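# Stow earphones in chest drawer and close it

## Task

Place the coiled earphones inside the small chest's open drawer, then push that drawer closed, keeping the chest standing upright.

## Robot and tools

Robot: two seven-joint arms, left_arm and right_arm, each with a parallel gripper. The left gripper's fingers can fold: a part held near the fingertips (outer quarter of each pad) is squeezed normally, but one held nearer the palm may be pulled in, held loosely, or squeezed too hard, and a fingertip pushed against a surface folds easily unless fully closed, which can spoil the next grip. The right gripper's fingers are rigid. Bases as calibrated: left_arm at (+0.005, +0.443, 0) m, right_arm at (-0.029, -0.446, 0) m, each turned slightly about z. A camera stand sits behind the arms.

Frames: the scene frame has its origin at table height midway between the arms, +x out over the table, +y toward left_arm, +z up. Reported positions (metres), quaternions (wxyz) and targets are in this frame. Offsets in commands are along each arm's own Hand target axes. Gripper axes: fingers point along +z, they open and close along y. end_effector_position is the point between closed pads; fingertips extend about 33 mm past it (about 9 mm when fully open). Printed poses can be off by a few centimetres.

Row layout (used by execute_actions and move): 18 numbers, each in [-1, 1], always for both arms: left dx, dy, dz, rx, ry, rz, gripper position, force_limit, speed, then the same nine for the right arm. dx..rz are an offset from that arm's Hand target as it was when the action or move began, not a pose; 1.0 equals 0.6 m or 180 degrees, and rx, ry, rz form one rotation vector. Sending all six zeros re-requests the current Hand target. Gripper position: +1 fully open (140 mm), about -0.8 pads touch, -1 closes until blocked. force_limit sets squeeze (roughly 14 N at -1, 40 N at 0, 58 N at +1 for slow closes); speed sets finger speed (about 30 mm/s at -1, 250 at +1); faster closes grip harder. Both start at +1. Always resend the gripper numbers you want; a 0 is a real command.

execute_actions(actions, cameras): actions is a list of actions; each action is up to 15 rows, one per 1/30 s step; a short action repeats its last row. Every row in an action counts from the action's start pose. An empty list returns state plus all camera images. cameras: list of names (cam_left_wrist, cam_right_wrist), ["all"], or []; an unknown name voids the call.

move(target, speed, blend, blocking, cameras): straight-line paths toward target, which is one 18-number row or a list of up to 15 rows, all offsets measured from the same starting Hand targets. speed in m/s (0.002 to 2, default 0.25), one value or one per target. blend in metres rounds corners for lists (0 = stop at each). Paths last at least 0.5 s and are cut at 10 s; they do not avoid obstacles. Gripper numbers of later targets are applied on arrival. blocking=false returns after about 0.5 s while the move continues. The result adds a move: line, e.g. done, off_target, moving, held or fault, plus limits (paced = pose clipped, held = steps withheld).

wait(seconds 0 to 10): lets time pass holding commands. stop(): brakes a running move; fingers continue. zoom_image(camera, region): region [x0, y0, x1, y1] in pixels of that camera's latest image (896x504), at most 504 by 504. clear_fault(arm): clears a torque or force fault on left_arm or right_arm once reported. finished_scene(scene): ends the current scene, given its number; irreversible.

Controller: each step it limits the commanded pose to within 70 mm and 16 degrees of the measured gripper pose; Hand target in the result is the last commanded pose after this clip, and the next offsets count from it. The gripper may settle short; resend zeros or the remaining distance. A blocked arm keeps pushing until commanded back past its gripper. Large wrist turns can swing the elbow.

Results: end_effector_position and quat per arm; Hand target; object_status (0 moving, 1 blocked while opening, 2 blocked while closing, i.e. likely grasp, 3 reached position or pads met); position_measured in counts (3 open, 75 about 100 mm, 139 about 60 mm, 200 about 20 mm, 230 pads together); joint positions, torques, external torques, flange force (gripper axes, noisy); wrist depth grids of 7x7 cells in mm ahead of each camera, '-' meaning no value; joint velocities; MOTOR HOT or fault lines. Camera intrinsics: cam_left_wrist fx=fy 445.4, cx 445.1, cy 254.0; cam_right_wrist fx=fy 463.7, cx 445.2, cy 253.7.

To grip: close with position -1 and confirm object_status 2. To grip harder, raise force_limit and change position to -0.98 (or back). To grip softer, open then close slowly.

Avoid: letting anything leave the table; dropping or releasing moving parts; slamming the drawer or tipping the chest; striking fixed or heavy objects; grippers touching or closing on each other (can end the scene); hard grips on parts still resting on surfaces; heavy or twisting loads on the wrist. Faults stop an arm: contact force 85 N, torques 85 N m on big joints and 11 N m on forearm roll and wrist joints, joints beyond range or too fast. Elbow range -3.077 to -0.117 rad, wrist pitch 0.440 to 4.622. Holding loads or stretching out overheats motors and can brake an arm for 30 to 60 s. Things may be nudged occasionally.

Each tool is called after "Call:" as name([rows], argument=value, ...), one row to a line, values as JSON.

## Session

Call:
execute_actions(actions=[], cameras=["all"])

Scene clock: 0.00 s.
left_arm: end_effector_position=(+0.7704, +0.7153, +0.2962) position_measured=3 object_status=3 end_effector_quat_wxyz=(-0.481, +0.552, -0.582, +0.353) | right_arm: end_effector_position=(+0.0207, -0.7249, +0.1294) position_measured=3 object_status=3 end_effector_quat_wxyz=(-0.448, +0.644, -0.620, +0.000)
Joint positions: left_arm=[0.855 0.508 -0.425 -2.086 0.498 3.807 0.093] | right_arm=[-1.699 0.12 -0.111 -2.351 0.404 1.598 -2.082]
Joint velocities: within noise
Joint torques (N m): no reading
External joint torques (N m): no reading
Flange force (N): no reading
Wrist depth (mm): cam_left_wrist=[2354 2133 2289 2836 2170 - - / 2521 2936 2599 2868 2248 - 297 / 2836 - 3565 1426 2354 - 307 / 3418 131 3283 1194 2627 133 111 / - 107 4159 1620 2495 126 96 / - 94 2170 2836 2627 1934 97 / - - 2332 2151 - 1920 -] | cam_right_wrist=[3274 - - 265 218 - - / 2865 - - - - - - / 2626 - - - - - - / - 139 821 - - 136 - / - 102 1230 - 371 145 98 / - 3453 869 863 335 314 - / - 3763 3551 739 311 300 298]
Hand target: left_arm +0.7704, +0.7153, +0.2962; -0.481, +0.552, -0.582, +0.353 | right_arm +0.0207, -0.7249, +0.1294; -0.448, +0.644, -0.620, +0.000
Tool commands: left_gripper/position=+1.0 left_gripper/force_limit=+1.0 left_gripper/speed=+1.0 right_gripper/position=+1.0 right_gripper/force_limit=+1.0 right_gripper/speed=+1.0

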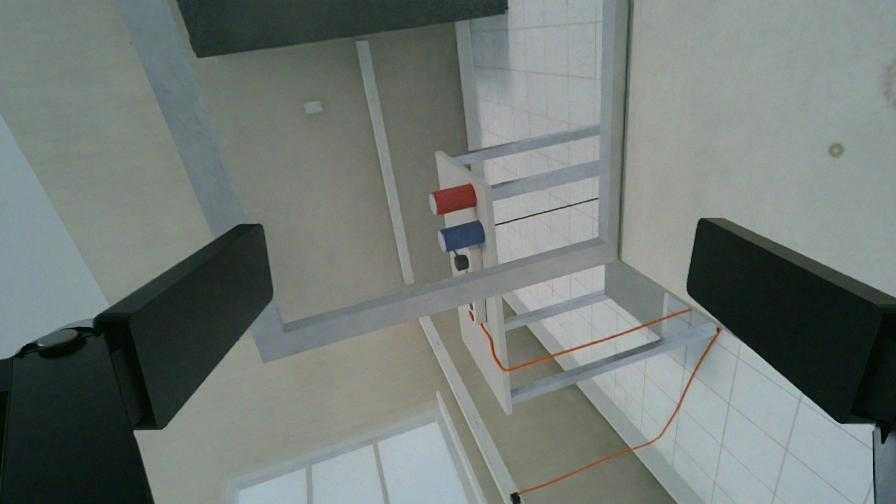

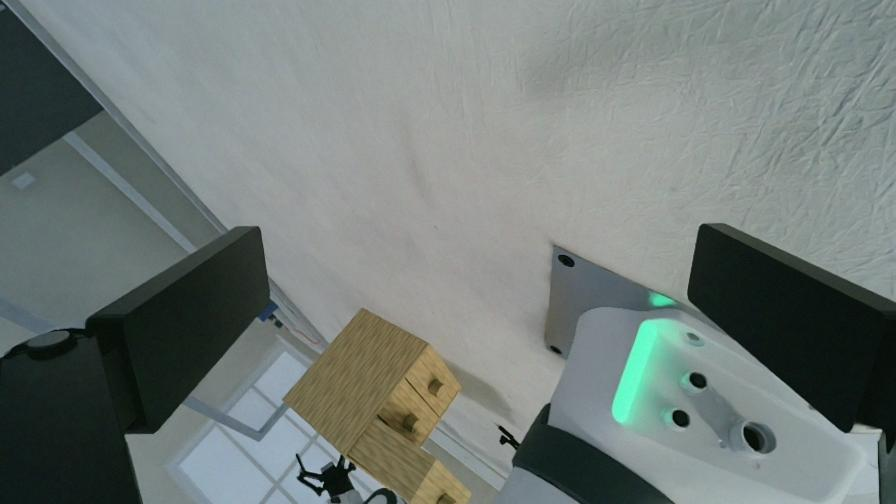

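Call:
move(target=[0,0,0,0,0,0,1,1,1, -0.232,-0.24,-0.249,0,0,-0.111,1,1,1], cameras=["cam_right_wrist"])

Scene clock: 60.00 s.
left_arm: end_effector_position=(+0.7704, +0.7153, +0.2962) position_measured=3 object_status=3 end_effector_quat_wxyz=(-0.481, +0.552, -0.582, +0.353) | right_arm: end_effector_position=(+0.0192, -0.7247, +0.3781) position_measured=3 object_status=3 end_effector_quat_wxyz=(-0.440, +0.740, -0.503, +0.076)
Joint positions: left_arm=[0.855 0.508 -0.425 -2.086 0.498 3.807 0.093] | right_arm=[-1.696 -0.178 -0.146 -2.031 0.415 1.033 -2.175]
Joint velocities: left_arm=[within noise] | right_arm=[-0.001 0.002 0.001 0.001 0 -0.004 -0.005]
Joint torques (N m): left_arm=[-0.53 -38.66 -6.12 19.86 0.29 3.03 0.05] | right_arm=[0.23 -22.81 0.41 22.45 2.35 -0.44 -0.26]
External joint torques (N m): left_arm=[-0.45 1.98 0.72 0.18 0.15 -0.15 0.15] | right_arm=[0.22 1.26 0.06 0.12 0.12 -0.26 -0.18]
Flange force (N): left_arm=[-0.7 3.3 6.8] | right_arm=[2.5 1.2 -3.5]
Wrist depth (mm): cam_left_wrist=[- 2115 2289 3241 2332 - 300 / 2495 370 - 2742 2269 383 325 / 2683 - 3283 3081 2521 - 326 / 2546 124 3418 1134 2097 134 115 / - 107 - 1442 2495 126 96 / - 106 2971 2546 2712 1876 97 / - 2332 2311 2189 - 1835 -] | cam_right_wrist=[- - - - - 427 - / 4202 6303 - 731 - - - / - 5145 - - - - - / 4273 134 985 1050 - 437 439 / - 109 1029 838 411 145 102 / - 3501 1510 348 376 403 - / - 3112 3361 323 335 - -]
Hand target: left_arm +0.7704, +0.7153, +0.2962; -0.481, +0.552, -0.582, +0.353 | right_arm +0.0204, -0.7246, +0.3792; -0.441, +0.741, -0.499, +0.078
Off the commanded pose: left_arm 0.000 m, 0 deg | right_arm 0.002 m, 1 deg.
move: done
Images, in order (width x height): cam_right_wrist 896x504.

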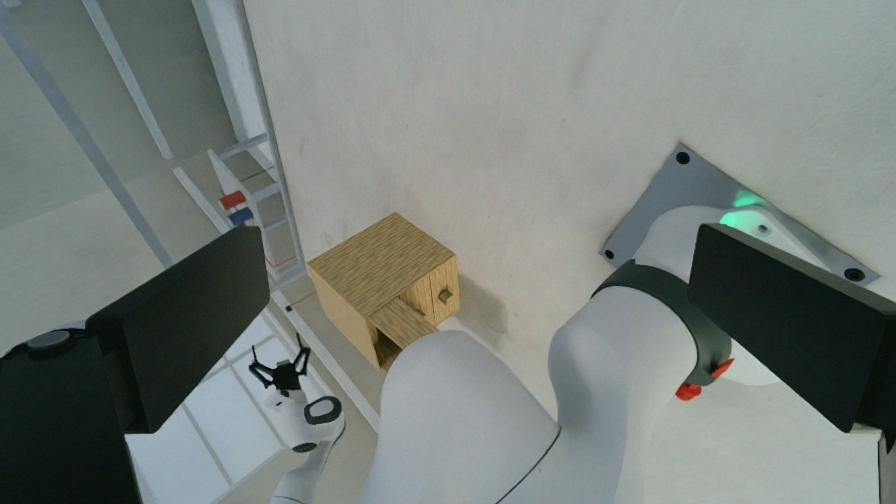

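Call:
move([
  [0,0,0,0,0,0,1,1,1, 0.057,-0.477,0.208,-0.03,0.17,0.285,1,1,1],
  [0,0,0,0,0,0,1,1,1, -0.457,-0.482,0.498,-0.06,0.34,0.57,1,1,1],
], blend=0.05, speed=0.35, cameras=["cam_right_wrist"])

Scene clock: 130.70 s.
left_arm: end_effector_position=(+0.7704, +0.7153, +0.2962) position_measured=3 object_status=3 end_effector_quat_wxyz=(-0.481, +0.552, -0.582, +0.353) | right_arm: end_effector_position=(+0.2474, -0.2990, +0.5018) position_measured=3 object_status=3 end_effector_quat_wxyz=(+0.001, -0.003, +1.000, -0.004)
Joint positions: left_arm=[0.855 0.508 -0.425 -2.086 0.498 3.807 0.093] | right_arm=[-1.753 -1.423 0.37 -1.745 0.859 0.497 0.639]
Joint velocities: left_arm=[within noise] | right_arm=[-0.001 -0.001 -0.002 0 0 0 0.007]
Joint torques (N m): left_arm=[-0.52 -38.71 -6.15 19.86 0.25 3.04 0] | right_arm=[0.45 32.16 -12.84 1.23 0.21 2.19 0.11]
External joint torques (N m): left_arm=[-0.69 1.8 0.46 0.22 0.14 -0.13 0.1] | right_arm=[0.41 0.97 0.35 -1.19 -0.13 -0.33 0.11]
Flange force (N): left_arm=[-0.3 2.9 6.7] | right_arm=[1.7 -1.6 1.5]
Wrist depth (mm): cam_left_wrist=[2495 2189 2170 3007 2045 368 323 / 2546 - - 3241 2208 - 310 / 4230 3725 2655 1477 2311 - - / - 124 - 3466 2354 133 111 / - 107 526 1334 2447 126 96 / - 94 - 3007 2423 1890 97 / - - 2447 2208 - 1920 -] | cam_right_wrist=[- - - - - - 396 / - - - - - 450 446 / - - - - 629 466 463 / - 127 - 662 - 411 410 / - 102 - - 735 136 102 / - 97 - - - 473 - / - - - - - - -]
Hand target: left_arm +0.7704, +0.7153, +0.2962; -0.481, +0.552, -0.582, +0.353 | right_arm +0.2469, -0.2981, +0.5015; +0.000, -0.001, +1.000, -0.001
Off the commanded pose: left_arm 0.000 m, 0 deg | right_arm 0.001 m, 0 deg.
joint sent to its limit (right arm) — joint 6 (wrist pitch), lower limit. The joint targets still meet the commanded pose.
move: done; limits=paced
Images, in order (width x height): cam_right_wrist 896x504.

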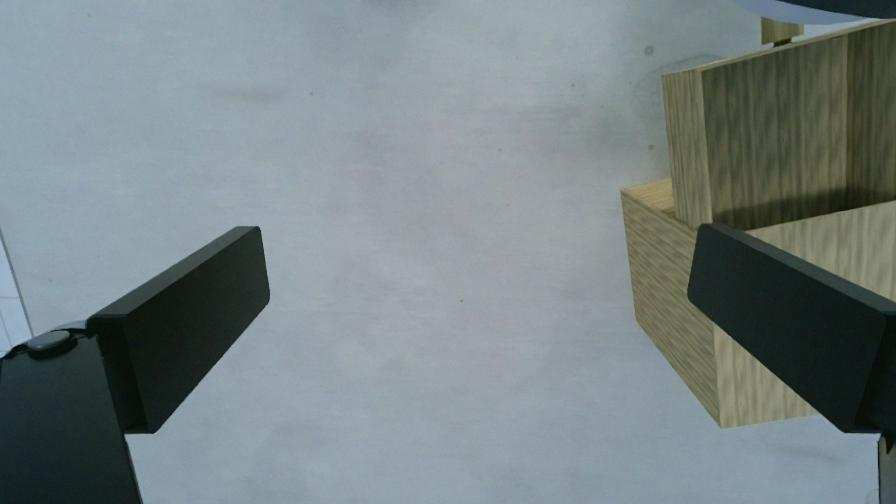

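Call:
move([
  [0.25,-0.122,-0.339,-0.131,0.179,0.205,1,1,1, -0.083,-0.583,0,0.03,-0.17,-0.285,1,1,1],
  [0.5,-0.244,-0.678,-0.262,0.358,0.41,1,1,1, 0.383,-0.917,0.083,0,0,-0.65,1,1,1],
], blend=0.05, speed=0.4, cameras=["cam_left_wrist"])

Scene clock: 188.93 s.
left_arm: end_effector_position=(+0.4510, +0.3499, +0.5001) position_measured=3 object_status=3 end_effector_quat_wxyz=(+0.198, +0.006, +0.979, -0.039) | right_arm: end_effector_position=(+0.0191, -0.8481, +0.4522) position_measured=3 object_status=3 end_effector_quat_wxyz=(-0.002, +0.851, -0.525, +0.001)
Joint positions: left_arm=[1.128 -0.23 -1.079 -1.414 2.838 4.577 -1.527] | right_arm=[-1.089 -0.452 -0.243 -1.914 -0.102 1.473 -1.814]
Joint velocities: left_arm=[within noise] | right_arm=[0 0 -0.001 0 -0.001 -0.001 -0.006]
Joint torques (N m): left_arm=[-1.12 -0.54 6.02 16.89 -0.78 1.56 -0.12] | right_arm=[0.4 -14.8 3.09 22.55 0.57 2.76 -0.24]
External joint torques (N m): left_arm=[-1.21 0.72 0.46 -0.43 0.32 0.1 -0.1] | right_arm=[0.51 -0.24 0.26 -0.65 -0.32 0.14 -0.24]
Flange force (N): left_arm=[0.0 0.0 0.0] | right_arm=[-2.2 -0.8 2.8]
Wrist depth (mm): cam_left_wrist=[378 368 578 - - - - / 662 657 662 - 591 - - / 813 - 717 697 691 - - / 907 124 805 - 785 134 114 / - 114 2399 2062 2447 126 97 / - 2228 3081 2712 2655 2471 97 / - 2012 3565 2868 3372 1494 -] | cam_right_wrist=[- - - 1334 1401 1370 1401 / - - - - - 1466 1474 / 621 610 - - - 603 1528 / - 139 - - - 145 1313 / - 102 - - - 127 102 / - 96 606 629 - 1648 - / - 750 522 610 769 1416 -]
Hand target: left_arm +0.4501, +0.3510, +0.5001; +0.063, +0.002, +0.998, -0.013 | right_arm +0.0182, -0.8489, +0.4524; +0.000, +0.853, -0.522, +0.001
Off the commanded pose: left_arm 0.001 m, 23 deg; orientation clipped | right_arm 0.001 m, 0 deg.
joint sent to its limit (left arm) — joint 5 (forearm roll), upper limit; joint 6 (wrist pitch), upper limit. The joint targets are off in orientation, not in position.
move: off_target (left_arm); limits=paced
Images, in order (width x height): cam_left_wrist 896x504.

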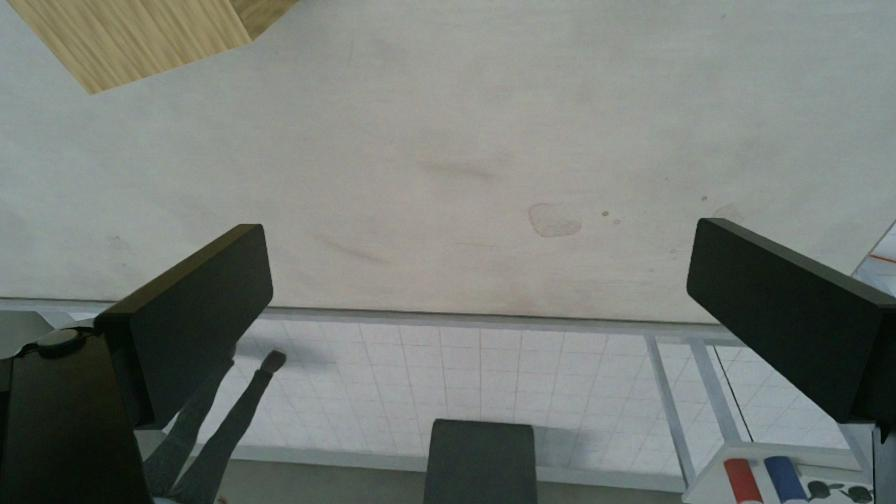

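Call:
move([
  [-0.485,0.618,0.388,0.227,-0.331,-0.417,1,1,1, 0.214,-0.419,0,0,0,-0.183,1,1,1],
  [-0.237,0.252,0.108,-0.038,0.025,-0.5,1,1,1, -0.19,-0.906,0,0,0,-0.35,1,1,1],
], blend=0.05, speed=0.4, cameras=["all"])

Scene clock: 263.43 s.
left_arm: end_effector_position=(+0.6004, +0.4993, +0.4479) position_measured=3 object_status=3 end_effector_quat_wxyz=(-0.171, +0.684, -0.698, +0.123) | right_arm: end_effector_position=(+0.4496, -0.5002, +0.4520) position_measured=3 object_status=3 end_effector_quat_wxyz=(+0.002, +1.000, +0.003, +0.000)
Joint positions: left_arm=[2.847 -0.447 -2.517 -0.902 2.838 4.577 -2.887] | right_arm=[-0.52 -0.222 0.373 -1.698 0.076 1.493 -1.755]
Joint velocities: left_arm=[0 0 0 0.001 0.001 0 -0.004] | right_arm=[within noise]
Joint torques (N m): left_arm=[0 36.17 4.49 17.43 -0.69 1.32 -0.17] | right_arm=[-0.09 -19.67 -2.76 23.54 0.77 2.54 0.16]
External joint torques (N m): left_arm=[0.12 -1.33 -0.14 0.45 0.34 0.04 -0.13] | right_arm=[-0.07 1.3 0.07 0.05 -0.1 -0.11 0.16]
Flange force (N): left_arm=[0.0 0.0 0.0] | right_arm=[4.8 0.4 -1.8]
Wrist depth (mm): cam_left_wrist=[2115 1848 689 578 - - - / 2208 2062 652 - - - - / 2546 2170 1698 - - - 470 / 2836 135 869 - - 133 468 / - 114 1821 785 - 125 97 / - 1254 2228 1981 719 - 97 / - 1540 2399 2133 1862 1642 -] | cam_right_wrist=[- 555 - - - - 1424 / 527 - - - - - 1483 / 524 - - - - - 1449 / 504 - - - - 135 1637 / - 102 - - - 127 102 / - 96 - - - - - / - - - 660 - - -]
Hand target: left_arm +0.6003, +0.5000, +0.4498; -0.059, +0.701, -0.709, +0.042 | right_arm +0.4501, -0.4996, +0.4522; +0.001, +1.000, +0.001, +0.000
Off the commanded pose: left_arm 0.002 m, 24 deg; orientation clipped | right_arm 0.001 m, 0 deg.
joint sent to its limit (left arm) — joint 1 (waist), upper limit; joint 5 (forearm roll), upper limit; joint 6 (wrist pitch), upper limit. The joint targets are off in orientation, not in position.
move: off_target (left_arm); limits=paced

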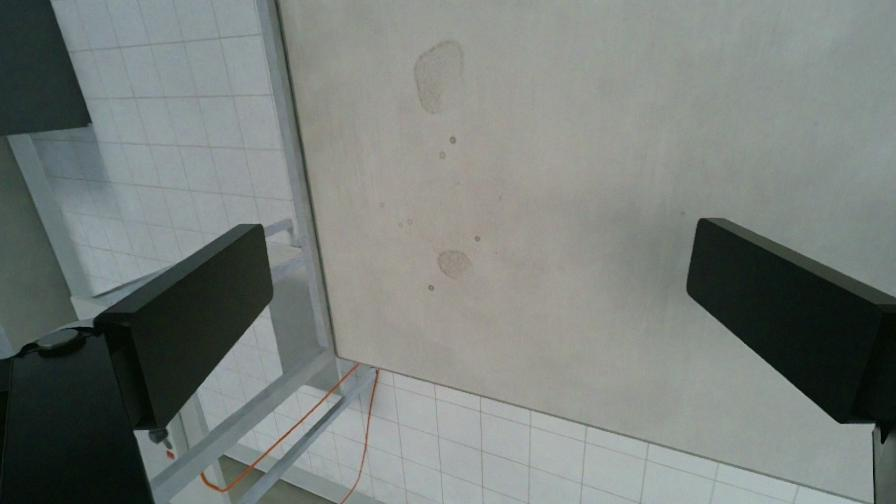

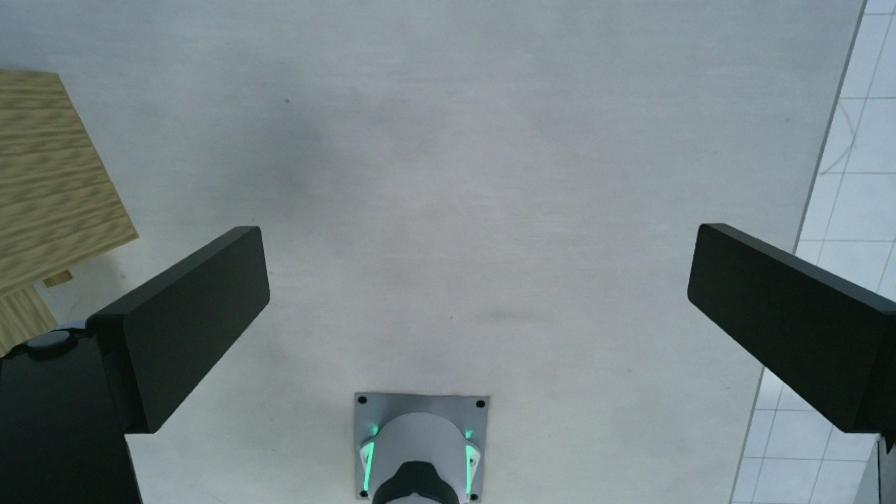

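Call:
move(target=[-0.354,-0.239,0.302,0.357,-0.055,0.011,1,1,1, -0.25,-0.833,-0.167,0,0,0,1,1,1], speed=0.4, cameras=["all"])

Scene clock: 337.27 s.
left_arm: end_effector_position=(+0.7701, +0.7151, +0.2965) position_measured=3 object_status=3 end_effector_quat_wxyz=(-0.538, +0.623, -0.520, +0.227) | right_arm: end_effector_position=(+0.3002, -0.0003, +0.5518) position_measured=3 object_status=3 end_effector_quat_wxyz=(+0.001, +1.000, +0.002, +0.002)
Joint positions: left_arm=[2.849 -0.351 -2.512 -1.827 2.838 2.933 -2.786] | right_arm=[-1.548 -0.465 1.963 -0.742 0.512 0.999 -0.851]
Joint velocities: left_arm=[0 0.001 0 0 0 -0.002 -0.006] | right_arm=[within noise]
Joint torques (N m): left_arm=[-0.57 35.92 5.85 22.82 -0.6 -1.91 -0.36] | right_arm=[-0.56 32.69 -7.84 14.6 0.64 2.24 0.12]
External joint torques (N m): left_arm=[-0.54 -0.88 -0.36 0.03 0.34 -0.31 -0.26] | right_arm=[-0.69 0.01 0.09 0.07 -0.03 -0.4 0.12]
Flange force (N): left_arm=[-0.2 1.5 3.2] | right_arm=[0.0 0.0 0.0]
Wrist depth (mm): cam_left_wrist=[- 3199 2712 1307 1124 386 321 / - - - 1206 2683 402 344 / - 3565 - 1349 2189 - - / - 124 499 3199 2289 134 - / - 115 2521 2573 - 126 97 / - 100 2311 2151 - 1981 97 / - 2097 2029 1934 1733 1835 -] | cam_right_wrist=[- - 407 403 - 658 - / 635 - 427 424 - - - / - - - 524 502 - - / - 128 - 549 560 136 - / - 102 - - - 135 102 / - 102 - - - 733 - / - - - - - - -]
Hand target: left_arm +0.7702, +0.7147, +0.2965; -0.492, +0.565, -0.573, +0.332 | right_arm +0.2990, +0.0000, +0.5515; +0.001, +1.000, +0.001, +0.000
Off the commanded pose: left_arm 0.000 m, 19 deg; orientation clipped | right_arm 0.001 m, 0 deg.
joint read past its limit (left arm) — joint 1 (waist), upper limit.
joint sent to its limit (left arm) — joint 1 (waist), upper limit; joint 5 (forearm roll), upper limit. The joint targets are off in orientation, not in position.
move: off_target (left_arm); limits=paced

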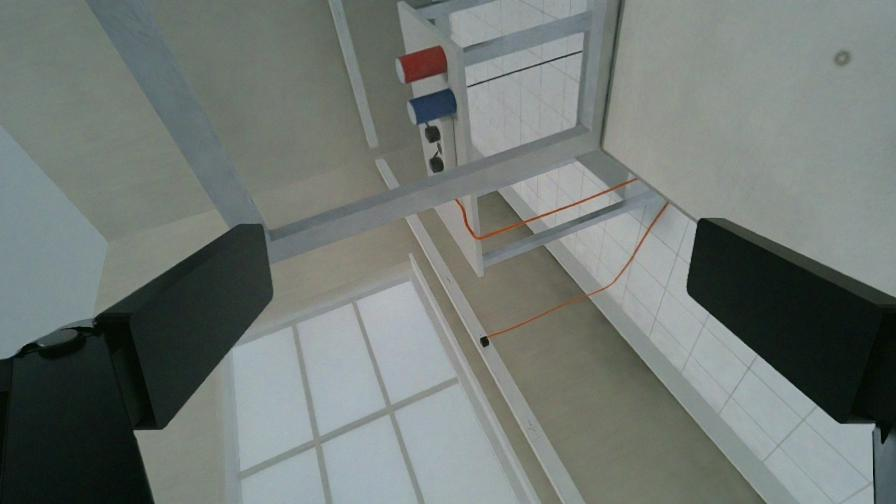

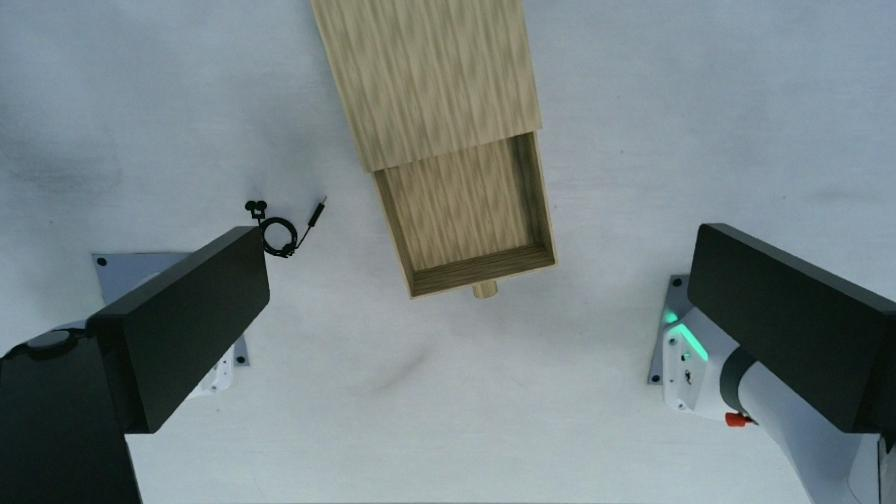

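Call:
move(target=[0,0,0,0,0,0,1,1,1, 0.25,0.833,0.2,0,0,0,1,1,1], speed=0.4)

Scene clock: 418.50 s.
left_arm: end_effector_position=(+0.7702, +0.7151, +0.2965) position_measured=3 object_status=3 end_effector_quat_wxyz=(-0.538, +0.624, -0.519, +0.228) | right_arm: end_effector_position=(+0.4489, -0.4999, +0.4323) position_measured=3 object_status=3 end_effector_quat_wxyz=(+0.000, +1.000, -0.003, -0.002)
Joint positions: left_arm=[2.849 -0.351 -2.512 -1.828 2.838 2.932 -2.788] | right_arm=[-1.644 0.741 2.117 -1.718 -0.634 1.327 -1.15]
Joint velocities: left_arm=[within noise] | right_arm=[0 0.001 0.001 -0.001 -0.001 0.001 -0.004]
Joint torques (N m): left_arm=[-0.49 35.97 5.87 22.76 -0.69 -1.88 -0.18] | right_arm=[0.41 -10.59 19.52 17.21 0.42 2.69 -0.25]
External joint torques (N m): left_arm=[-0.49 -0.7 -0.34 0.05 0.24 -0.28 -0.08] | right_arm=[0.42 1.15 1.14 -0.34 -0.39 0.06 -0.25]
Flange force (N): left_arm=[0.3 1.0 2.2] | right_arm=[-5.6 0.7 2.5]
Wrist depth (mm): cam_left_wrist=[350 3199 - 1273 2012 - 313 / - - - 1273 2399 - - / - - - 1494 2332 424 - / - 131 - 1770 2599 134 326 / - 114 2269 2332 2062 126 96 / - 100 - 2097 - 1862 97 / - - 2133 2189 - 1745 -] | cam_right_wrist=[- - - - - - - / 527 - - - - - 1432 / 514 - - - - - 1566 / 495 127 609 - - 134 1586 / - 102 - - - 127 102 / - 96 - - - - - / - - - 627 722 731 -]
Hand target: left_arm +0.7703, +0.7142, +0.2966; -0.538, +0.624, -0.519, +0.229 (not the last commanded pose) | right_arm +0.4501, -0.4996, +0.4324; +0.001, +1.000, +0.001, +0.000
Off the commanded pose: left_arm 0.000 m, 16 deg | right_arm 0.001 m, 1 deg.
joint read past its limit (left arm) — joint 1 (waist), upper limit.
joint sent to its limit (left arm) — joint 1 (waist), upper limit.
move: off_target (left_arm)

Call:
move([
  [0.135,-0.035,-0.173,0,0,0,1,1,1, 0.367,0,0.167,0,0,0,1,1,1],
  [0.135,-0.035,-0.173,0,0,0,1,1,1, 0.212,-0.673,0.167,0,0,0,1,1,1],
], speed=0.35, blend=0.04)

Scene clock: 450.37 s.
left_arm: end_effector_position=(+0.7200, +0.5952, +0.3266) position_measured=3 object_status=3 end_effector_quat_wxyz=(-0.537, +0.625, -0.518, +0.230) | right_arm: end_effector_position=(+0.5780, -0.0962, +0.3321) position_measured=3 object_status=3 end_effector_quat_wxyz=(+0.001, +1.000, +0.004, +0.003)
Joint positions: left_arm=[2.54 -0.015 -2.405 -2.177 2.32 2.745 -2.183] | right_arm=[-0.072 0.797 1.2 -1.012 -0.747 1.422 -0.754]
Joint velocities: left_arm=[within noise] | right_arm=[0 0.002 -0.001 -0.001 -0.001 -0.001 0.007]
Joint torques (N m): left_arm=[-0.96 23.89 0.54 24.12 -1.68 -1.34 0.25] | right_arm=[0.45 -42.31 17.32 17.08 0.9 2.25 0.15]
External joint torques (N m): left_arm=[-0.94 -0.75 0.25 0.54 -0.29 -0.27 0.35] | right_arm=[0.27 0.99 0.16 0.36 0.12 -0.39 0.15]
Flange force (N): left_arm=[2.8 -2.7 2.1] | right_arm=[0.0 0.0 0.0]
Wrist depth (mm): cam_left_wrist=[- 2773 3241 2971 1589 - 354 / - 2773 3565 1235 2399 - 359 / - 3159 3565 1477 612 525 411 / - 124 - - 2311 134 114 / - 114 2447 2447 2742 126 96 / - 106 2311 2269 2377 2097 97 / - 2377 2115 2029 - 2062 -] | cam_right_wrist=[- 433 - - - - - / - - - - - - - / - - - - - - - / - 128 366 - - 135 - / - 109 275 439 526 127 102 / - 278 285 373 - - - / - 302 301 328 - - -]
Hand target: left_arm +0.7200, +0.5944, +0.3265; -0.538, +0.624, -0.519, +0.229 | right_arm +0.5766, -0.0957, +0.3317; +0.001, +1.000, +0.001, +0.000
Off the commanded pose: left_arm 0.001 m, 0 deg | right_arm 0.002 m, 0 deg.
move: done

Call:
move([
  [0,0,0,0,0,0,1,1,1, -0.341,-0.372,0,0,0,0,1,1,1],
  [0,0,0,0,0,0,1,1,1, -0.645,-0.493,0,0,0,0,1,1,1],
], speed=0.35, blend=0.04, cameras=["cam_right_wrist"])

Scene clock: 462.17 s.
left_arm: end_effector_position=(+0.7200, +0.5952, +0.3266) position_measured=3 object_status=3 end_effector_quat_wxyz=(-0.537, +0.625, -0.518, +0.230) | right_arm: end_effector_position=(+0.1904, +0.1979, +0.3296) position_measured=3 object_status=3 end_effector_quat_wxyz=(+0.003, +1.000, +0.004, +0.002)
Joint positions: left_arm=[2.54 -0.015 -2.405 -2.177 2.32 2.745 -2.182] | right_arm=[0.572 0.688 1.147 -1.162 -0.622 1.497 -0.041]
Joint velocities: left_arm=[within noise] | right_arm=[0 -0.001 0 0 0 0 0.006]
Joint torques (N m): left_arm=[-0.94 23.9 0.54 24.19 -1.68 -1.35 0.18] | right_arm=[0.19 -39.68 16.77 19.06 0.78 2.68 0.2]
External joint torques (N m): left_arm=[-0.94 -0.74 0.24 0.67 -0.29 -0.29 0.28] | right_arm=[-0.05 -0.07 0.5 0.01 0.03 0.11 0.2]
Flange force (N): left_arm=[2.8 -2.6 2.7] | right_arm=[-1.0 2.0 0.7]
Wrist depth (mm): cam_left_wrist=[- - - 2773 1550 462 - / - - - 1267 2311 - - / 2902 3670 - 1709 3119 - - / - 124 3283 2495 2377 134 364 / - 115 2683 2655 2289 126 97 / - 106 2311 2269 2151 2097 97 / - - 2170 2115 1950 2062 -] | cam_right_wrist=[- - - 442 360 268 287 / - 469 - - - 288 301 / - - - - - 313 320 / - 127 - - - 145 284 / - 109 527 - - 128 102 / - 333 496 - - - - / - 313 - - - - -]
Hand target: left_arm +0.7200, +0.5944, +0.3265; -0.538, +0.624, -0.519, +0.229 | right_arm +0.1890, +0.1993, +0.3309; +0.001, +1.000, +0.001, +0.000
Off the commanded pose: left_arm 0.001 m, 0 deg | right_arm 0.002 m, 0 deg.
move: done
Images, in order (width x height): cam_right_wrist 896x504.

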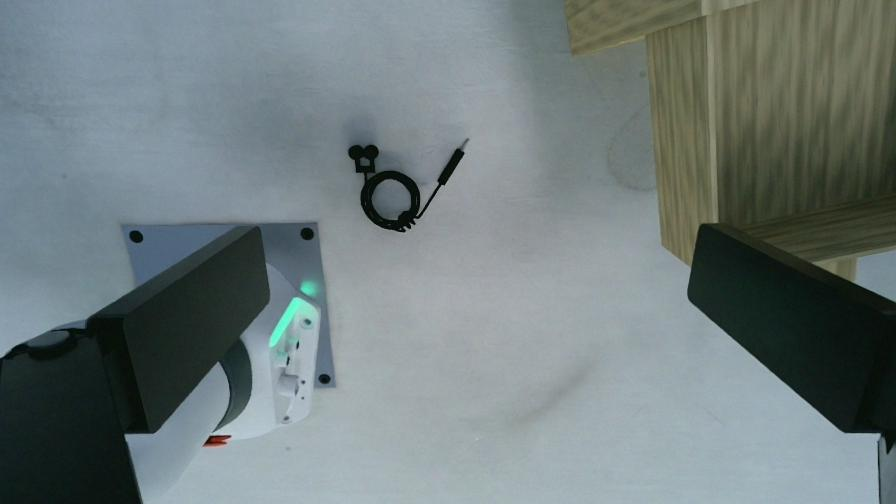

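Call:
zoom_image(camera="cam_right_wrist", region=[320, 120, 500, 250])

Scaled by 2.800 from the camera's 896x504 image, which has a finer 1280x720 frame.

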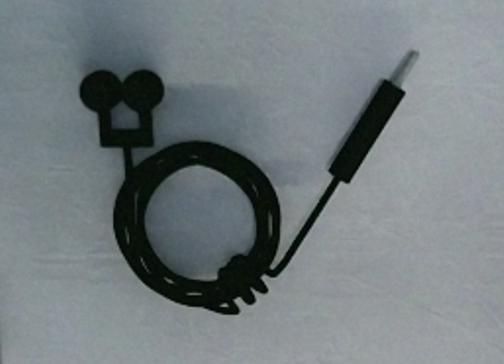

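Call:
move(target=[0,0,0,0,0,0,1,1,1, -0.024,-0.0895,0.217,0,0,0.5,-0.42,0,0], speed=0.3, cameras=["cam_right_wrist"])

Scene clock: 545.23 s.
left_arm: end_effector_position=(+0.7200, +0.5952, +0.3266) position_measured=3 object_status=3 end_effector_quat_wxyz=(-0.537, +0.625, -0.518, +0.230) | right_arm: end_effector_position=(+0.1762, +0.2518, +0.1999) position_measured=182 object_status=3 end_effector_quat_wxyz=(+0.001, +0.710, -0.704, +0.003)
Joint positions: left_arm=[2.54 -0.015 -2.405 -2.177 2.32 2.745 -2.182] | right_arm=[0.925 0.687 0.586 -1.224 -0.372 1.802 1.454]
Joint velocities: left_arm=[within noise] | right_arm=[0.001 0 -0.002 -0.001 0 0.001 0.006]
Joint torques (N m): left_arm=[-0.86 23.92 0.5 24.12 -1.68 -1.32 0.23] | right_arm=[0.24 -48.83 10.75 22.47 0.87 2.57 0.21]
External joint torques (N m): left_arm=[-0.98 -0.9 0.08 0.42 -0.28 -0.24 0.33] | right_arm=[0.18 -0.39 0.34 -0.54 0.1 0.13 0.21]
Flange force (N): left_arm=[3.1 -2.4 2.4] | right_arm=[5.5 2.2 1.2]
Wrist depth (mm): cam_left_wrist=[2377 - 2742 2546 1550 424 331 / - - 3199 1248 2248 394 370 / - - 3670 1795 2546 - - / 2208 124 3565 2627 2471 134 - / - 115 2655 2836 2971 126 97 / - 100 2377 2228 - 1981 97 / - - 1996 2097 - 1835 -] | cam_right_wrist=[- - - - 307 - - / - - - - - - - / - - - - - - - / 366 381 - 132 131 361 - / - - 92 - 91 94 378 / - - - - - - - / - - - - - - -]
Hand target: left_arm +0.7200, +0.5944, +0.3265; -0.538, +0.624, -0.519, +0.229 | right_arm +0.1746, +0.2527, +0.2006; +0.000, +0.708, -0.706, +0.001
Off the commanded pose: left_arm 0.001 m, 0 deg | right_arm 0.002 m, 0 deg.
move: done
Images, in order (width x height): cam_right_wrist 896x504.

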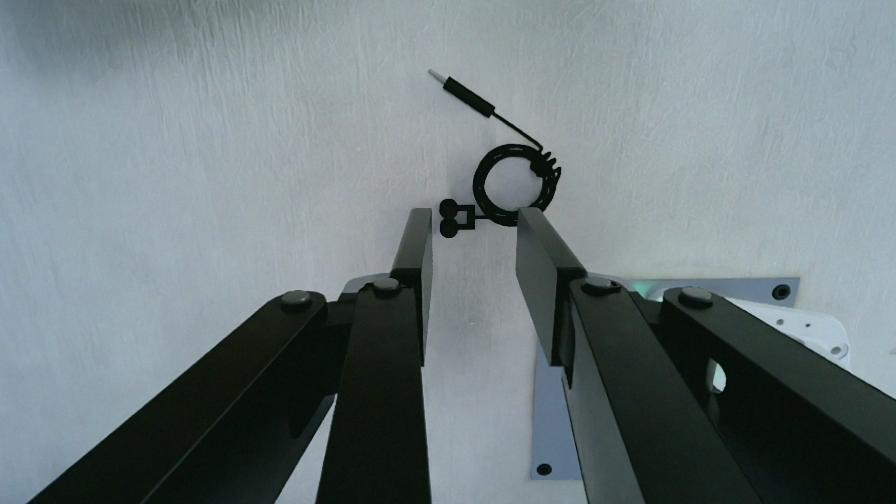

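Call:
move(target=[0,0,0,0,0,0,1,1,1, 0,0.0188,0.21,0,0,0,-0.42,0,0], speed=0.2, cameras=["cam_right_wrist"])

Scene clock: 575.47 s.
left_arm: end_effector_position=(+0.7200, +0.5952, +0.3266) position_measured=3 object_status=3 end_effector_quat_wxyz=(-0.537, +0.625, -0.518, +0.230) | right_arm: end_effector_position=(+0.1628, +0.2506, +0.0729) position_measured=182 object_status=3 end_effector_quat_wxyz=(+0.004, +0.710, -0.705, +0.001)
Joint positions: left_arm=[2.54 -0.015 -2.405 -2.177 2.32 2.745 -2.182] | right_arm=[0.934 0.777 0.538 -1.405 -0.418 2.06 1.51]
Joint velocities: left_arm=[within noise] | right_arm=[0.002 -0.002 0 -0.001 -0.001 0.005 0.006]
Joint torques (N m): left_arm=[-0.9 23.97 0.53 24.13 -1.71 -1.32 0.22] | right_arm=[0.44 -50.01 11.53 22.06 0.61 2.59 0.12]
External joint torques (N m): left_arm=[-0.97 -0.76 0.16 0.56 -0.32 -0.26 0.32] | right_arm=[0.48 -0.52 0.02 -0.03 -0.1 0.16 0.12]
Flange force (N): left_arm=[2.9 -2.7 2.2] | right_arm=[1.2 1.1 -0.2]
Wrist depth (mm): cam_left_wrist=[- - - 2712 1512 - 334 / 2683 - - 1254 2012 425 352 / 3283 - 3283 1821 - 506 351 / - 131 3159 - 2399 134 113 / - 115 2627 2332 - 126 96 / - 99 2289 2269 - 2151 97 / - - 2377 2062 - 2354 -] | cam_right_wrist=[- - - - - - - / - - - - - - - / - 224 222 - - - - / - - - 152 132 - - / - - 92 99 91 94 - / - - - 268 - - - / - - - - - - -]
Hand target: left_arm +0.7200, +0.5944, +0.3265; -0.538, +0.624, -0.519, +0.229 | right_arm +0.1634, +0.2525, +0.0746; +0.000, +0.708, -0.706, +0.001
Off the commanded pose: left_arm 0.001 m, 0 deg | right_arm 0.003 m, 0 deg.
move: done
Images, in order (width x height): cam_right_wrist 896x504.

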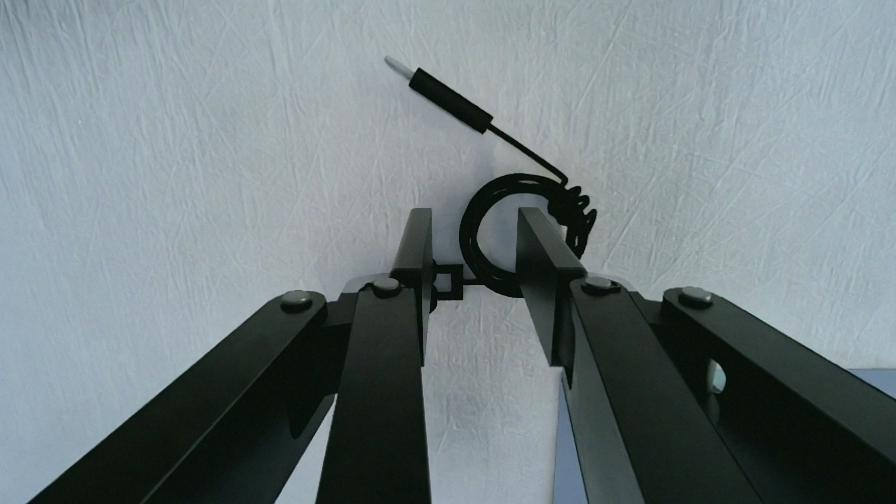

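Call:
move(target=[0,0,0,0,0,0,1,1,1, 0.0087,0.0105,0.045,0,0,0.194,-0.42,0,0], speed=0.15, cameras=["cam_right_wrist"])

Scene clock: 625.40 s.
left_arm: end_effector_position=(+0.7200, +0.5952, +0.3266) position_measured=3 object_status=3 end_effector_quat_wxyz=(-0.537, +0.625, -0.518, +0.230) | right_arm: end_effector_position=(+0.1583, +0.2463, +0.0468) position_measured=182 object_status=3 end_effector_quat_wxyz=(+0.000, -0.467, +0.884, -0.003)
Joint positions: left_arm=[2.54 -0.015 -2.405 -2.177 2.32 2.745 -2.182] | right_arm=[1.085 0.741 0.324 -1.463 -0.266 2.156 2.05]
Joint velocities: left_arm=[within noise] | right_arm=[0 0.002 -0.001 0.001 -0.001 0.001 0.007]
Joint torques (N m): left_arm=[-0.91 23.88 0.54 24.1 -1.69 -1.33 0.21] | right_arm=[0.4 -51.32 7.33 22.25 0.88 2.56 0.12]
External joint torques (N m): left_arm=[-0.95 -0.77 0.19 0.56 -0.3 -0.27 0.32] | right_arm=[0.3 -0.78 -0.05 -0.35 0.16 0.15 0.12]
Flange force (N): left_arm=[2.9 -2.6 2.3] | right_arm=[4.6 -1.1 -0.7]
Wrist depth (mm): cam_left_wrist=[- - - 2971 1550 400 - / 2936 - - 1235 2399 419 - / 2683 3418 - 3418 2189 - - / - 124 619 695 2573 134 359 / - 114 2712 - 2773 126 96 / - 100 2311 2228 2115 2097 97 / - - 2097 1965 - 1965 -] | cam_right_wrist=[- - 174 - - - - / - - - - - - - / 196 - - 183 184 - - / - - - 153 131 - 202 / - - 92 92 91 94 209 / - - - - - - - / - - - - - - -]
Hand target: left_arm +0.7200, +0.5944, +0.3265; -0.538, +0.624, -0.519, +0.229 | right_arm +0.1572, +0.2472, +0.0476; +0.000, -0.463, +0.886, -0.001
Off the commanded pose: left_arm 0.001 m, 0 deg | right_arm 0.002 m, 1 deg.
move: done
Images, in order (width x height): cam_right_wrist 896x504.

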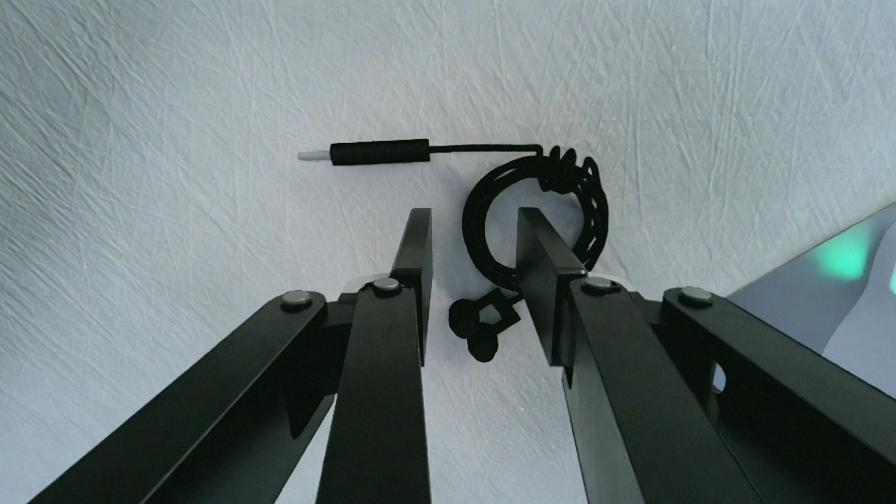

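Call:
move(target=[0,0,0,0,0,0,1,1,1, 0,0.0028,0.0175,0,0,0,-0.42,0,0], speed=0.03, cameras=["cam_right_wrist"])

Call:
zoom_image(camera="cam_right_wrist", region=[380, 130, 640, 320])

Scene clock: 636.23 s.
left_arm: end_effector_position=(+0.7200, +0.5952, +0.3266) position_measured=3 object_status=3 end_effector_quat_wxyz=(-0.537, +0.625, -0.518, +0.230) | right_arm: end_effector_position=(+0.1560, +0.2475, +0.0376) position_measured=182 object_status=3 end_effector_quat_wxyz=(-0.001, -0.465, +0.885, -0.001)
Joint positions: left_arm=[2.54 -0.015 -2.405 -2.177 2.32 2.745 -2.182] | right_arm=[1.09 0.756 0.321 -1.463 -0.266 2.172 2.056]
Joint velocities: left_arm=[within noise] | right_arm=[0 0 -0.001 0.001 0.001 0.004 0.002]
Joint torques (N m): left_arm=[-0.93 23.91 0.53 24.11 -1.71 -1.34 0.24] | right_arm=[0.37 -50.44 7.69 22.49 0.62 2.55 0.11]
External joint torques (N m): left_arm=[-0.92 -0.92 0.24 0.42 -0.31 -0.28 0.34] | right_arm=[0.43 0.41 0.35 -0.03 -0.1 0.14 0.11]
Flange force (N): left_arm=[3.0 -2.4 2.4] | right_arm=[-0.8 1.1 0.9]
Wrist depth (mm): cam_left_wrist=[2599 - 2936 2599 1522 - - / 2742 3199 - 1248 2573 - - / 3899 - - 1686 686 505 - / 2902 124 - 2683 2573 134 - / - 114 2521 2712 2269 126 96 / - 2471 2332 2332 - 2029 97 / - 2599 2097 2012 - 1905 -] | cam_right_wrist=[- - - - - - - / - - - - - - - / 186 - - 183 174 - - / - - - 152 130 - 194 / - - 92 190 91 94 202 / - - - - - - - / - - - 235 - - -]
Hand target: left_arm +0.7200, +0.5944, +0.3265; -0.538, +0.624, -0.519, +0.229 | right_arm +0.1558, +0.2482, +0.0371; +0.000, -0.463, +0.886, -0.001
Off the commanded pose: left_arm 0.001 m, 0 deg | right_arm 0.001 m, 0 deg.
move: done
Images, in order (width x height): cam_right_wrist 896x504.

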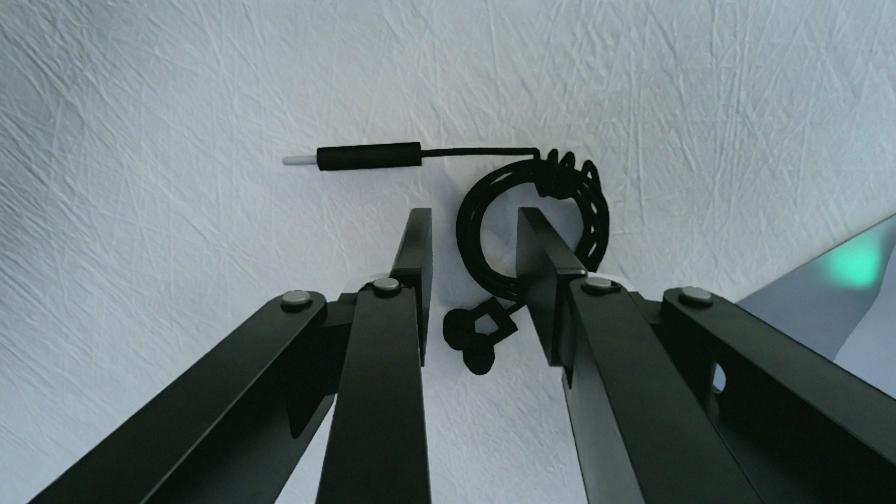

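Scaled by 1.938 from the camera's 896x504 image, which has a finer 1280x720 frame.

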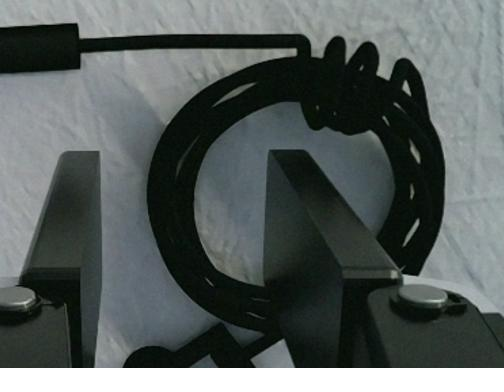

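Call:
move(target=[0,0,0,0,0,0,1,1,1, 0,-0.001,0.0133,0,0,0,-0.42,0,0], speed=0.02, cameras=["cam_right_wrist"])

Scene clock: 649.90 s.
left_arm: end_effector_position=(+0.7200, +0.5952, +0.3266) position_measured=3 object_status=3 end_effector_quat_wxyz=(-0.537, +0.625, -0.518, +0.230) | right_arm: end_effector_position=(+0.1565, +0.2473, +0.0298) position_measured=182 object_status=3 end_effector_quat_wxyz=(-0.001, -0.464, +0.886, -0.001)
Joint positions: left_arm=[2.54 -0.015 -2.405 -2.177 2.32 2.745 -2.182] | right_arm=[1.093 0.766 0.314 -1.465 -0.266 2.186 2.057]
Joint velocities: left_arm=[within noise] | right_arm=[0 0.001 -0.001 0 0 0.005 0]
Joint torques (N m): left_arm=[-0.99 23.84 0.53 24.11 -1.68 -1.34 0.17] | right_arm=[0.18 -50.54 7.48 22.16 0.61 2.65 0.17]
External joint torques (N m): left_arm=[-0.99 -0.83 0.22 0.56 -0.29 -0.28 0.27] | right_arm=[0.21 0.53 0.14 -0.32 -0.09 0.22 0.17]
Flange force (N): left_arm=[2.9 -2.4 2.7] | right_arm=[0.7 0.3 1.3]
Wrist depth (mm): cam_left_wrist=[- - 3241 2936 2269 - 334 / - - 3327 1194 2170 411 363 / - - 3515 1733 2189 425 374 / 3007 124 3515 1686 2599 134 113 / - 114 2742 2495 2495 126 97 / - 99 2447 2269 2080 2097 97 / - - 2189 2012 1709 1757 -] | cam_right_wrist=[- - 159 - 161 - - / - - - - - - - / - - 174 168 167 - - / - - - 132 132 - 184 / - - 92 99 91 94 193 / - - - - - - - / - - - - - - -]
Hand target: left_arm +0.7200, +0.5944, +0.3265; -0.538, +0.624, -0.519, +0.229 | right_arm +0.1563, +0.2478, +0.0291; +0.000, -0.463, +0.886, -0.001
Off the commanded pose: left_arm 0.001 m, 0 deg | right_arm 0.001 m, 0 deg.
move: done
Images, in order (width x height): cam_right_wrist 896x504.

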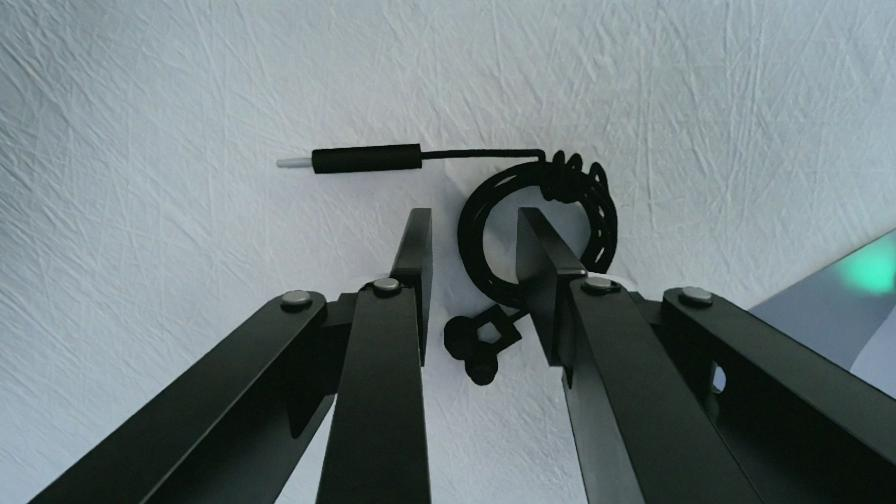

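Call:
move(target=[0,0,0,0,0,0,1,1,1, 0,0.001,0.006,0,0,0,-0.42,0,0], speed=0.01, cameras=["cam_right_wrist"])

Call:
zoom_image(camera="cam_right_wrist", region=[380, 130, 640, 320])

Scene clock: 658.63 s.
left_arm: end_effector_position=(+0.7200, +0.5952, +0.3266) position_measured=3 object_status=3 end_effector_quat_wxyz=(-0.537, +0.625, -0.518, +0.230) | right_arm: end_effector_position=(+0.1560, +0.2475, +0.0261) position_measured=182 object_status=3 end_effector_quat_wxyz=(-0.001, -0.465, +0.885, -0.001)
Joint positions: left_arm=[2.54 -0.015 -2.405 -2.177 2.32 2.745 -2.182] | right_arm=[1.097 0.771 0.311 -1.465 -0.266 2.191 2.057]
Joint velocities: left_arm=[within noise] | right_arm=[0.003 0.001 -0.003 -0.001 0.001 0.003 0]
Joint torques (N m): left_arm=[-0.94 23.85 0.49 24.17 -1.7 -1.33 0.27] | right_arm=[-0.13 -50.48 7.43 22.39 0.61 2.58 0.17]
External joint torques (N m): left_arm=[-0.95 -0.85 0.17 0.6 -0.31 -0.28 0.37] | right_arm=[-0.04 0.61 0.18 -0.01 -0.09 0.16 0.17]
Flange force (N): left_arm=[3.1 -2.9 2.6] | right_arm=[-1.2 0.7 1.2]
Wrist depth (mm): cam_left_wrist=[2447 - 3043 2627 1550 - 335 / 3241 2868 3119 1260 2804 - - / - 3372 4456 3043 2377 - 381 / - 124 618 2902 2423 134 358 / - 107 2521 2546 2399 126 96 / - 94 2354 2228 - 2097 97 / - 2115 2133 2012 - - -] | cam_right_wrist=[- - - - - - - / - - - - - - - / - - - 166 159 - - / - - - 153 131 - - / - - 92 180 91 94 189 / - - - - - - - / - - - - - - -]
Hand target: left_arm +0.7200, +0.5944, +0.3265; -0.538, +0.624, -0.519, +0.229 | right_arm +0.1558, +0.2482, +0.0255; +0.000, -0.463, +0.886, -0.001
Off the commanded pose: left_arm 0.001 m, 0 deg | right_arm 0.001 m, 0 deg.
move: done
Images, in order (width x height): cam_right_wrist 896x504.

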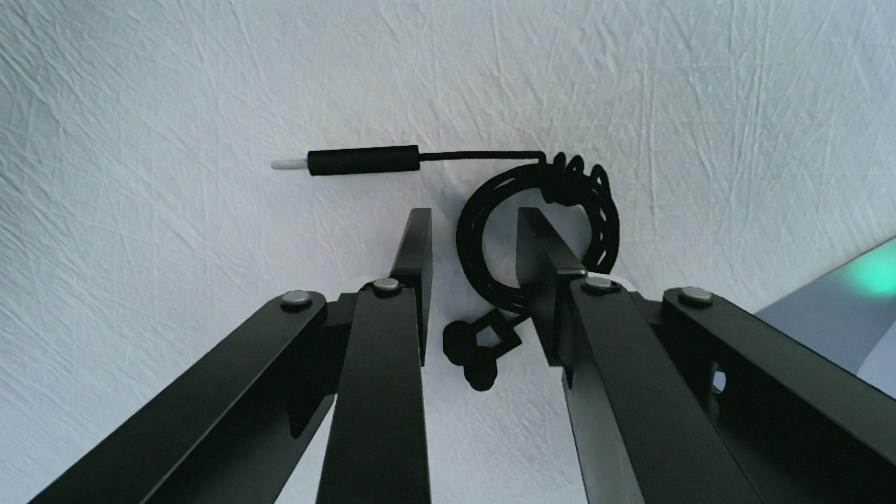

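Scaled by 1.938 from the camera's 896x504 image, which has a finer 1280x720 frame.

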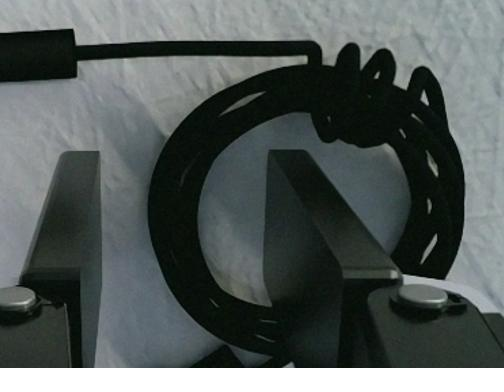

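Call:
move(target=[0,0,0,0,0,0,1,1,1, 0,0,0.006,0,0,0,-0.42,0,0], speed=0.01)

Call:
move(target=[0,0,0,0,0,0,1,1,1, 0,0,0.005,0,0,0,-0.42,0,0], speed=0.01, cameras=["cam_right_wrist"])

Call:
zoom_image(camera="cam_right_wrist", region=[380, 130, 640, 320])

Scene clock: 666.87 s.
left_arm: end_effector_position=(+0.7200, +0.5952, +0.3266) position_measured=3 object_status=3 end_effector_quat_wxyz=(-0.537, +0.625, -0.518, +0.230) | right_arm: end_effector_position=(+0.1562, +0.2476, +0.0227) position_measured=182 object_status=3 end_effector_quat_wxyz=(-0.001, -0.465, +0.885, -0.001)
Joint positions: left_arm=[2.54 -0.015 -2.405 -2.177 2.32 2.745 -2.182] | right_arm=[1.099 0.777 0.307 -1.465 -0.266 2.197 2.057]
Joint velocities: left_arm=[within noise] | right_arm=[0.002 -0.001 -0.003 0 0.001 0.004 0]
Joint torques (N m): left_arm=[-0.91 23.94 0.5 23.99 -1.68 -1.33 0.2] | right_arm=[0.51 -50.56 7.78 22.35 0.6 2.55 0.15]
External joint torques (N m): left_arm=[-0.89 -0.84 0.21 0.37 -0.28 -0.27 0.31] | right_arm=[0.64 0.99 0.52 -0.21 -0.1 0.1 0.15]
Flange force (N): left_arm=[2.8 -2.1 2.1] | right_arm=[-1.7 1.8 1.7]
Wrist depth (mm): cam_left_wrist=[2546 - 3617 2599 1211 439 318 / 2495 - - 1260 2311 - - / 2521 - - 3283 2712 487 - / - 124 - 2248 2354 134 114 / - 115 2655 - 2062 126 96 / - 100 2399 2742 - 2062 97 / - 2311 2062 1890 1965 2248 -] | cam_right_wrist=[- - - - - - 150 / - - - - - - - / - - 169 - 159 - - / - - - 152 132 - - / - - 92 99 91 94 186 / - - - - - - - / - - - - - - -]
Hand target: left_arm +0.7200, +0.5944, +0.3265; -0.538, +0.624, -0.519, +0.229 | right_arm +0.1558, +0.2482, +0.0219; +0.000, -0.463, +0.886, -0.001
Off the commanded pose: left_arm 0.001 m, 0 deg | right_arm 0.001 m, 0 deg.
move: done

Scene clock: 667.57 s.
left_arm: end_effector_position=(+0.7200, +0.5952, +0.3266) position_measured=3 object_status=3 end_effector_quat_wxyz=(-0.537, +0.625, -0.518, +0.230) | right_arm: end_effector_position=(+0.1562, +0.2477, +0.0210) position_measured=182 object_status=3 end_effector_quat_wxyz=(-0.001, -0.465, +0.886, -0.001)
Joint positions: left_arm=[2.54 -0.015 -2.405 -2.177 2.32 2.745 -2.182] | right_arm=[1.1 0.779 0.306 -1.465 -0.266 2.2 2.057]
Joint torques (N m): left_arm=[-0.94 23.86 0.59 24.11 -1.69 -1.34 0.21] | right_arm=[0.43 -49.3 6.93 21.39 0.6 2.95 0.11]
External joint torques (N m): left_arm=[-0.92 -0.92 0.29 0.44 -0.29 -0.27 0.31] | right_arm=[0.11 2.02 -0.57 -0.98 -0.1 0.52 0.11]
Flange force (N): left_arm=[2.9 -2.3 2.6] | right_arm=[0.3 0.2 4.3]
Wrist depth (mm): cam_left_wrist=[2248 2521 3119 2742 1579 - - / 2773 2836 - 1223 2599 - - / 2936 2868 - 1848 693 - 355 / - 131 - 2712 2546 134 107 / - 115 - 2655 2332 126 96 / - 94 2377 2208 2062 1981 97 / - - 2133 2151 2133 1890 -] | cam_right_wrist=[- - - - - - - / - - - - - - - / - - - 164 158 - - / - - - 153 129 - 173 / - - 92 176 91 94 185 / - - - - - - - / - - - - - - -]
Hand target: left_arm +0.7200, +0.5944, +0.3265; -0.538, +0.624, -0.519, +0.229 | right_arm +0.1558, +0.2481, +0.0189; +0.000, -0.463, +0.886, -0.001
Off the commanded pose: left_arm 0.001 m, 0 deg | right_arm 0.002 m, 0 deg.
move: done
Images, in order (width x height): cam_right_wrist 896x504.

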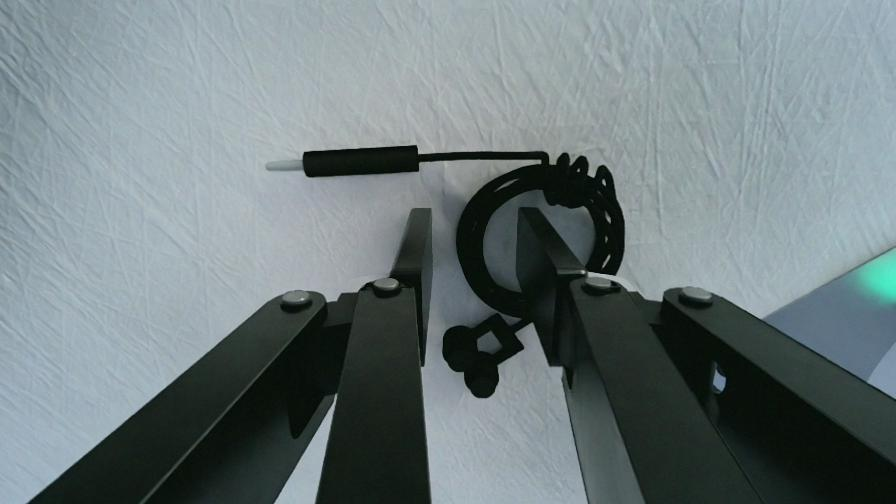

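Scaled by 1.938 from the camera's 896x504 image, which has a finer 1280x720 frame.

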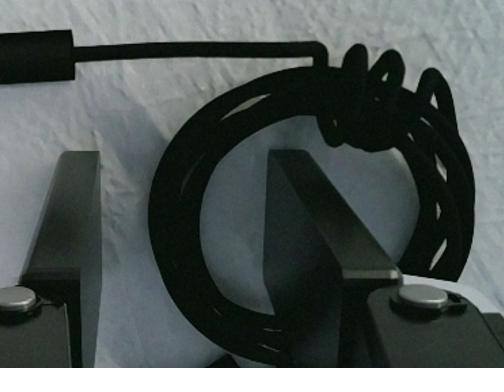

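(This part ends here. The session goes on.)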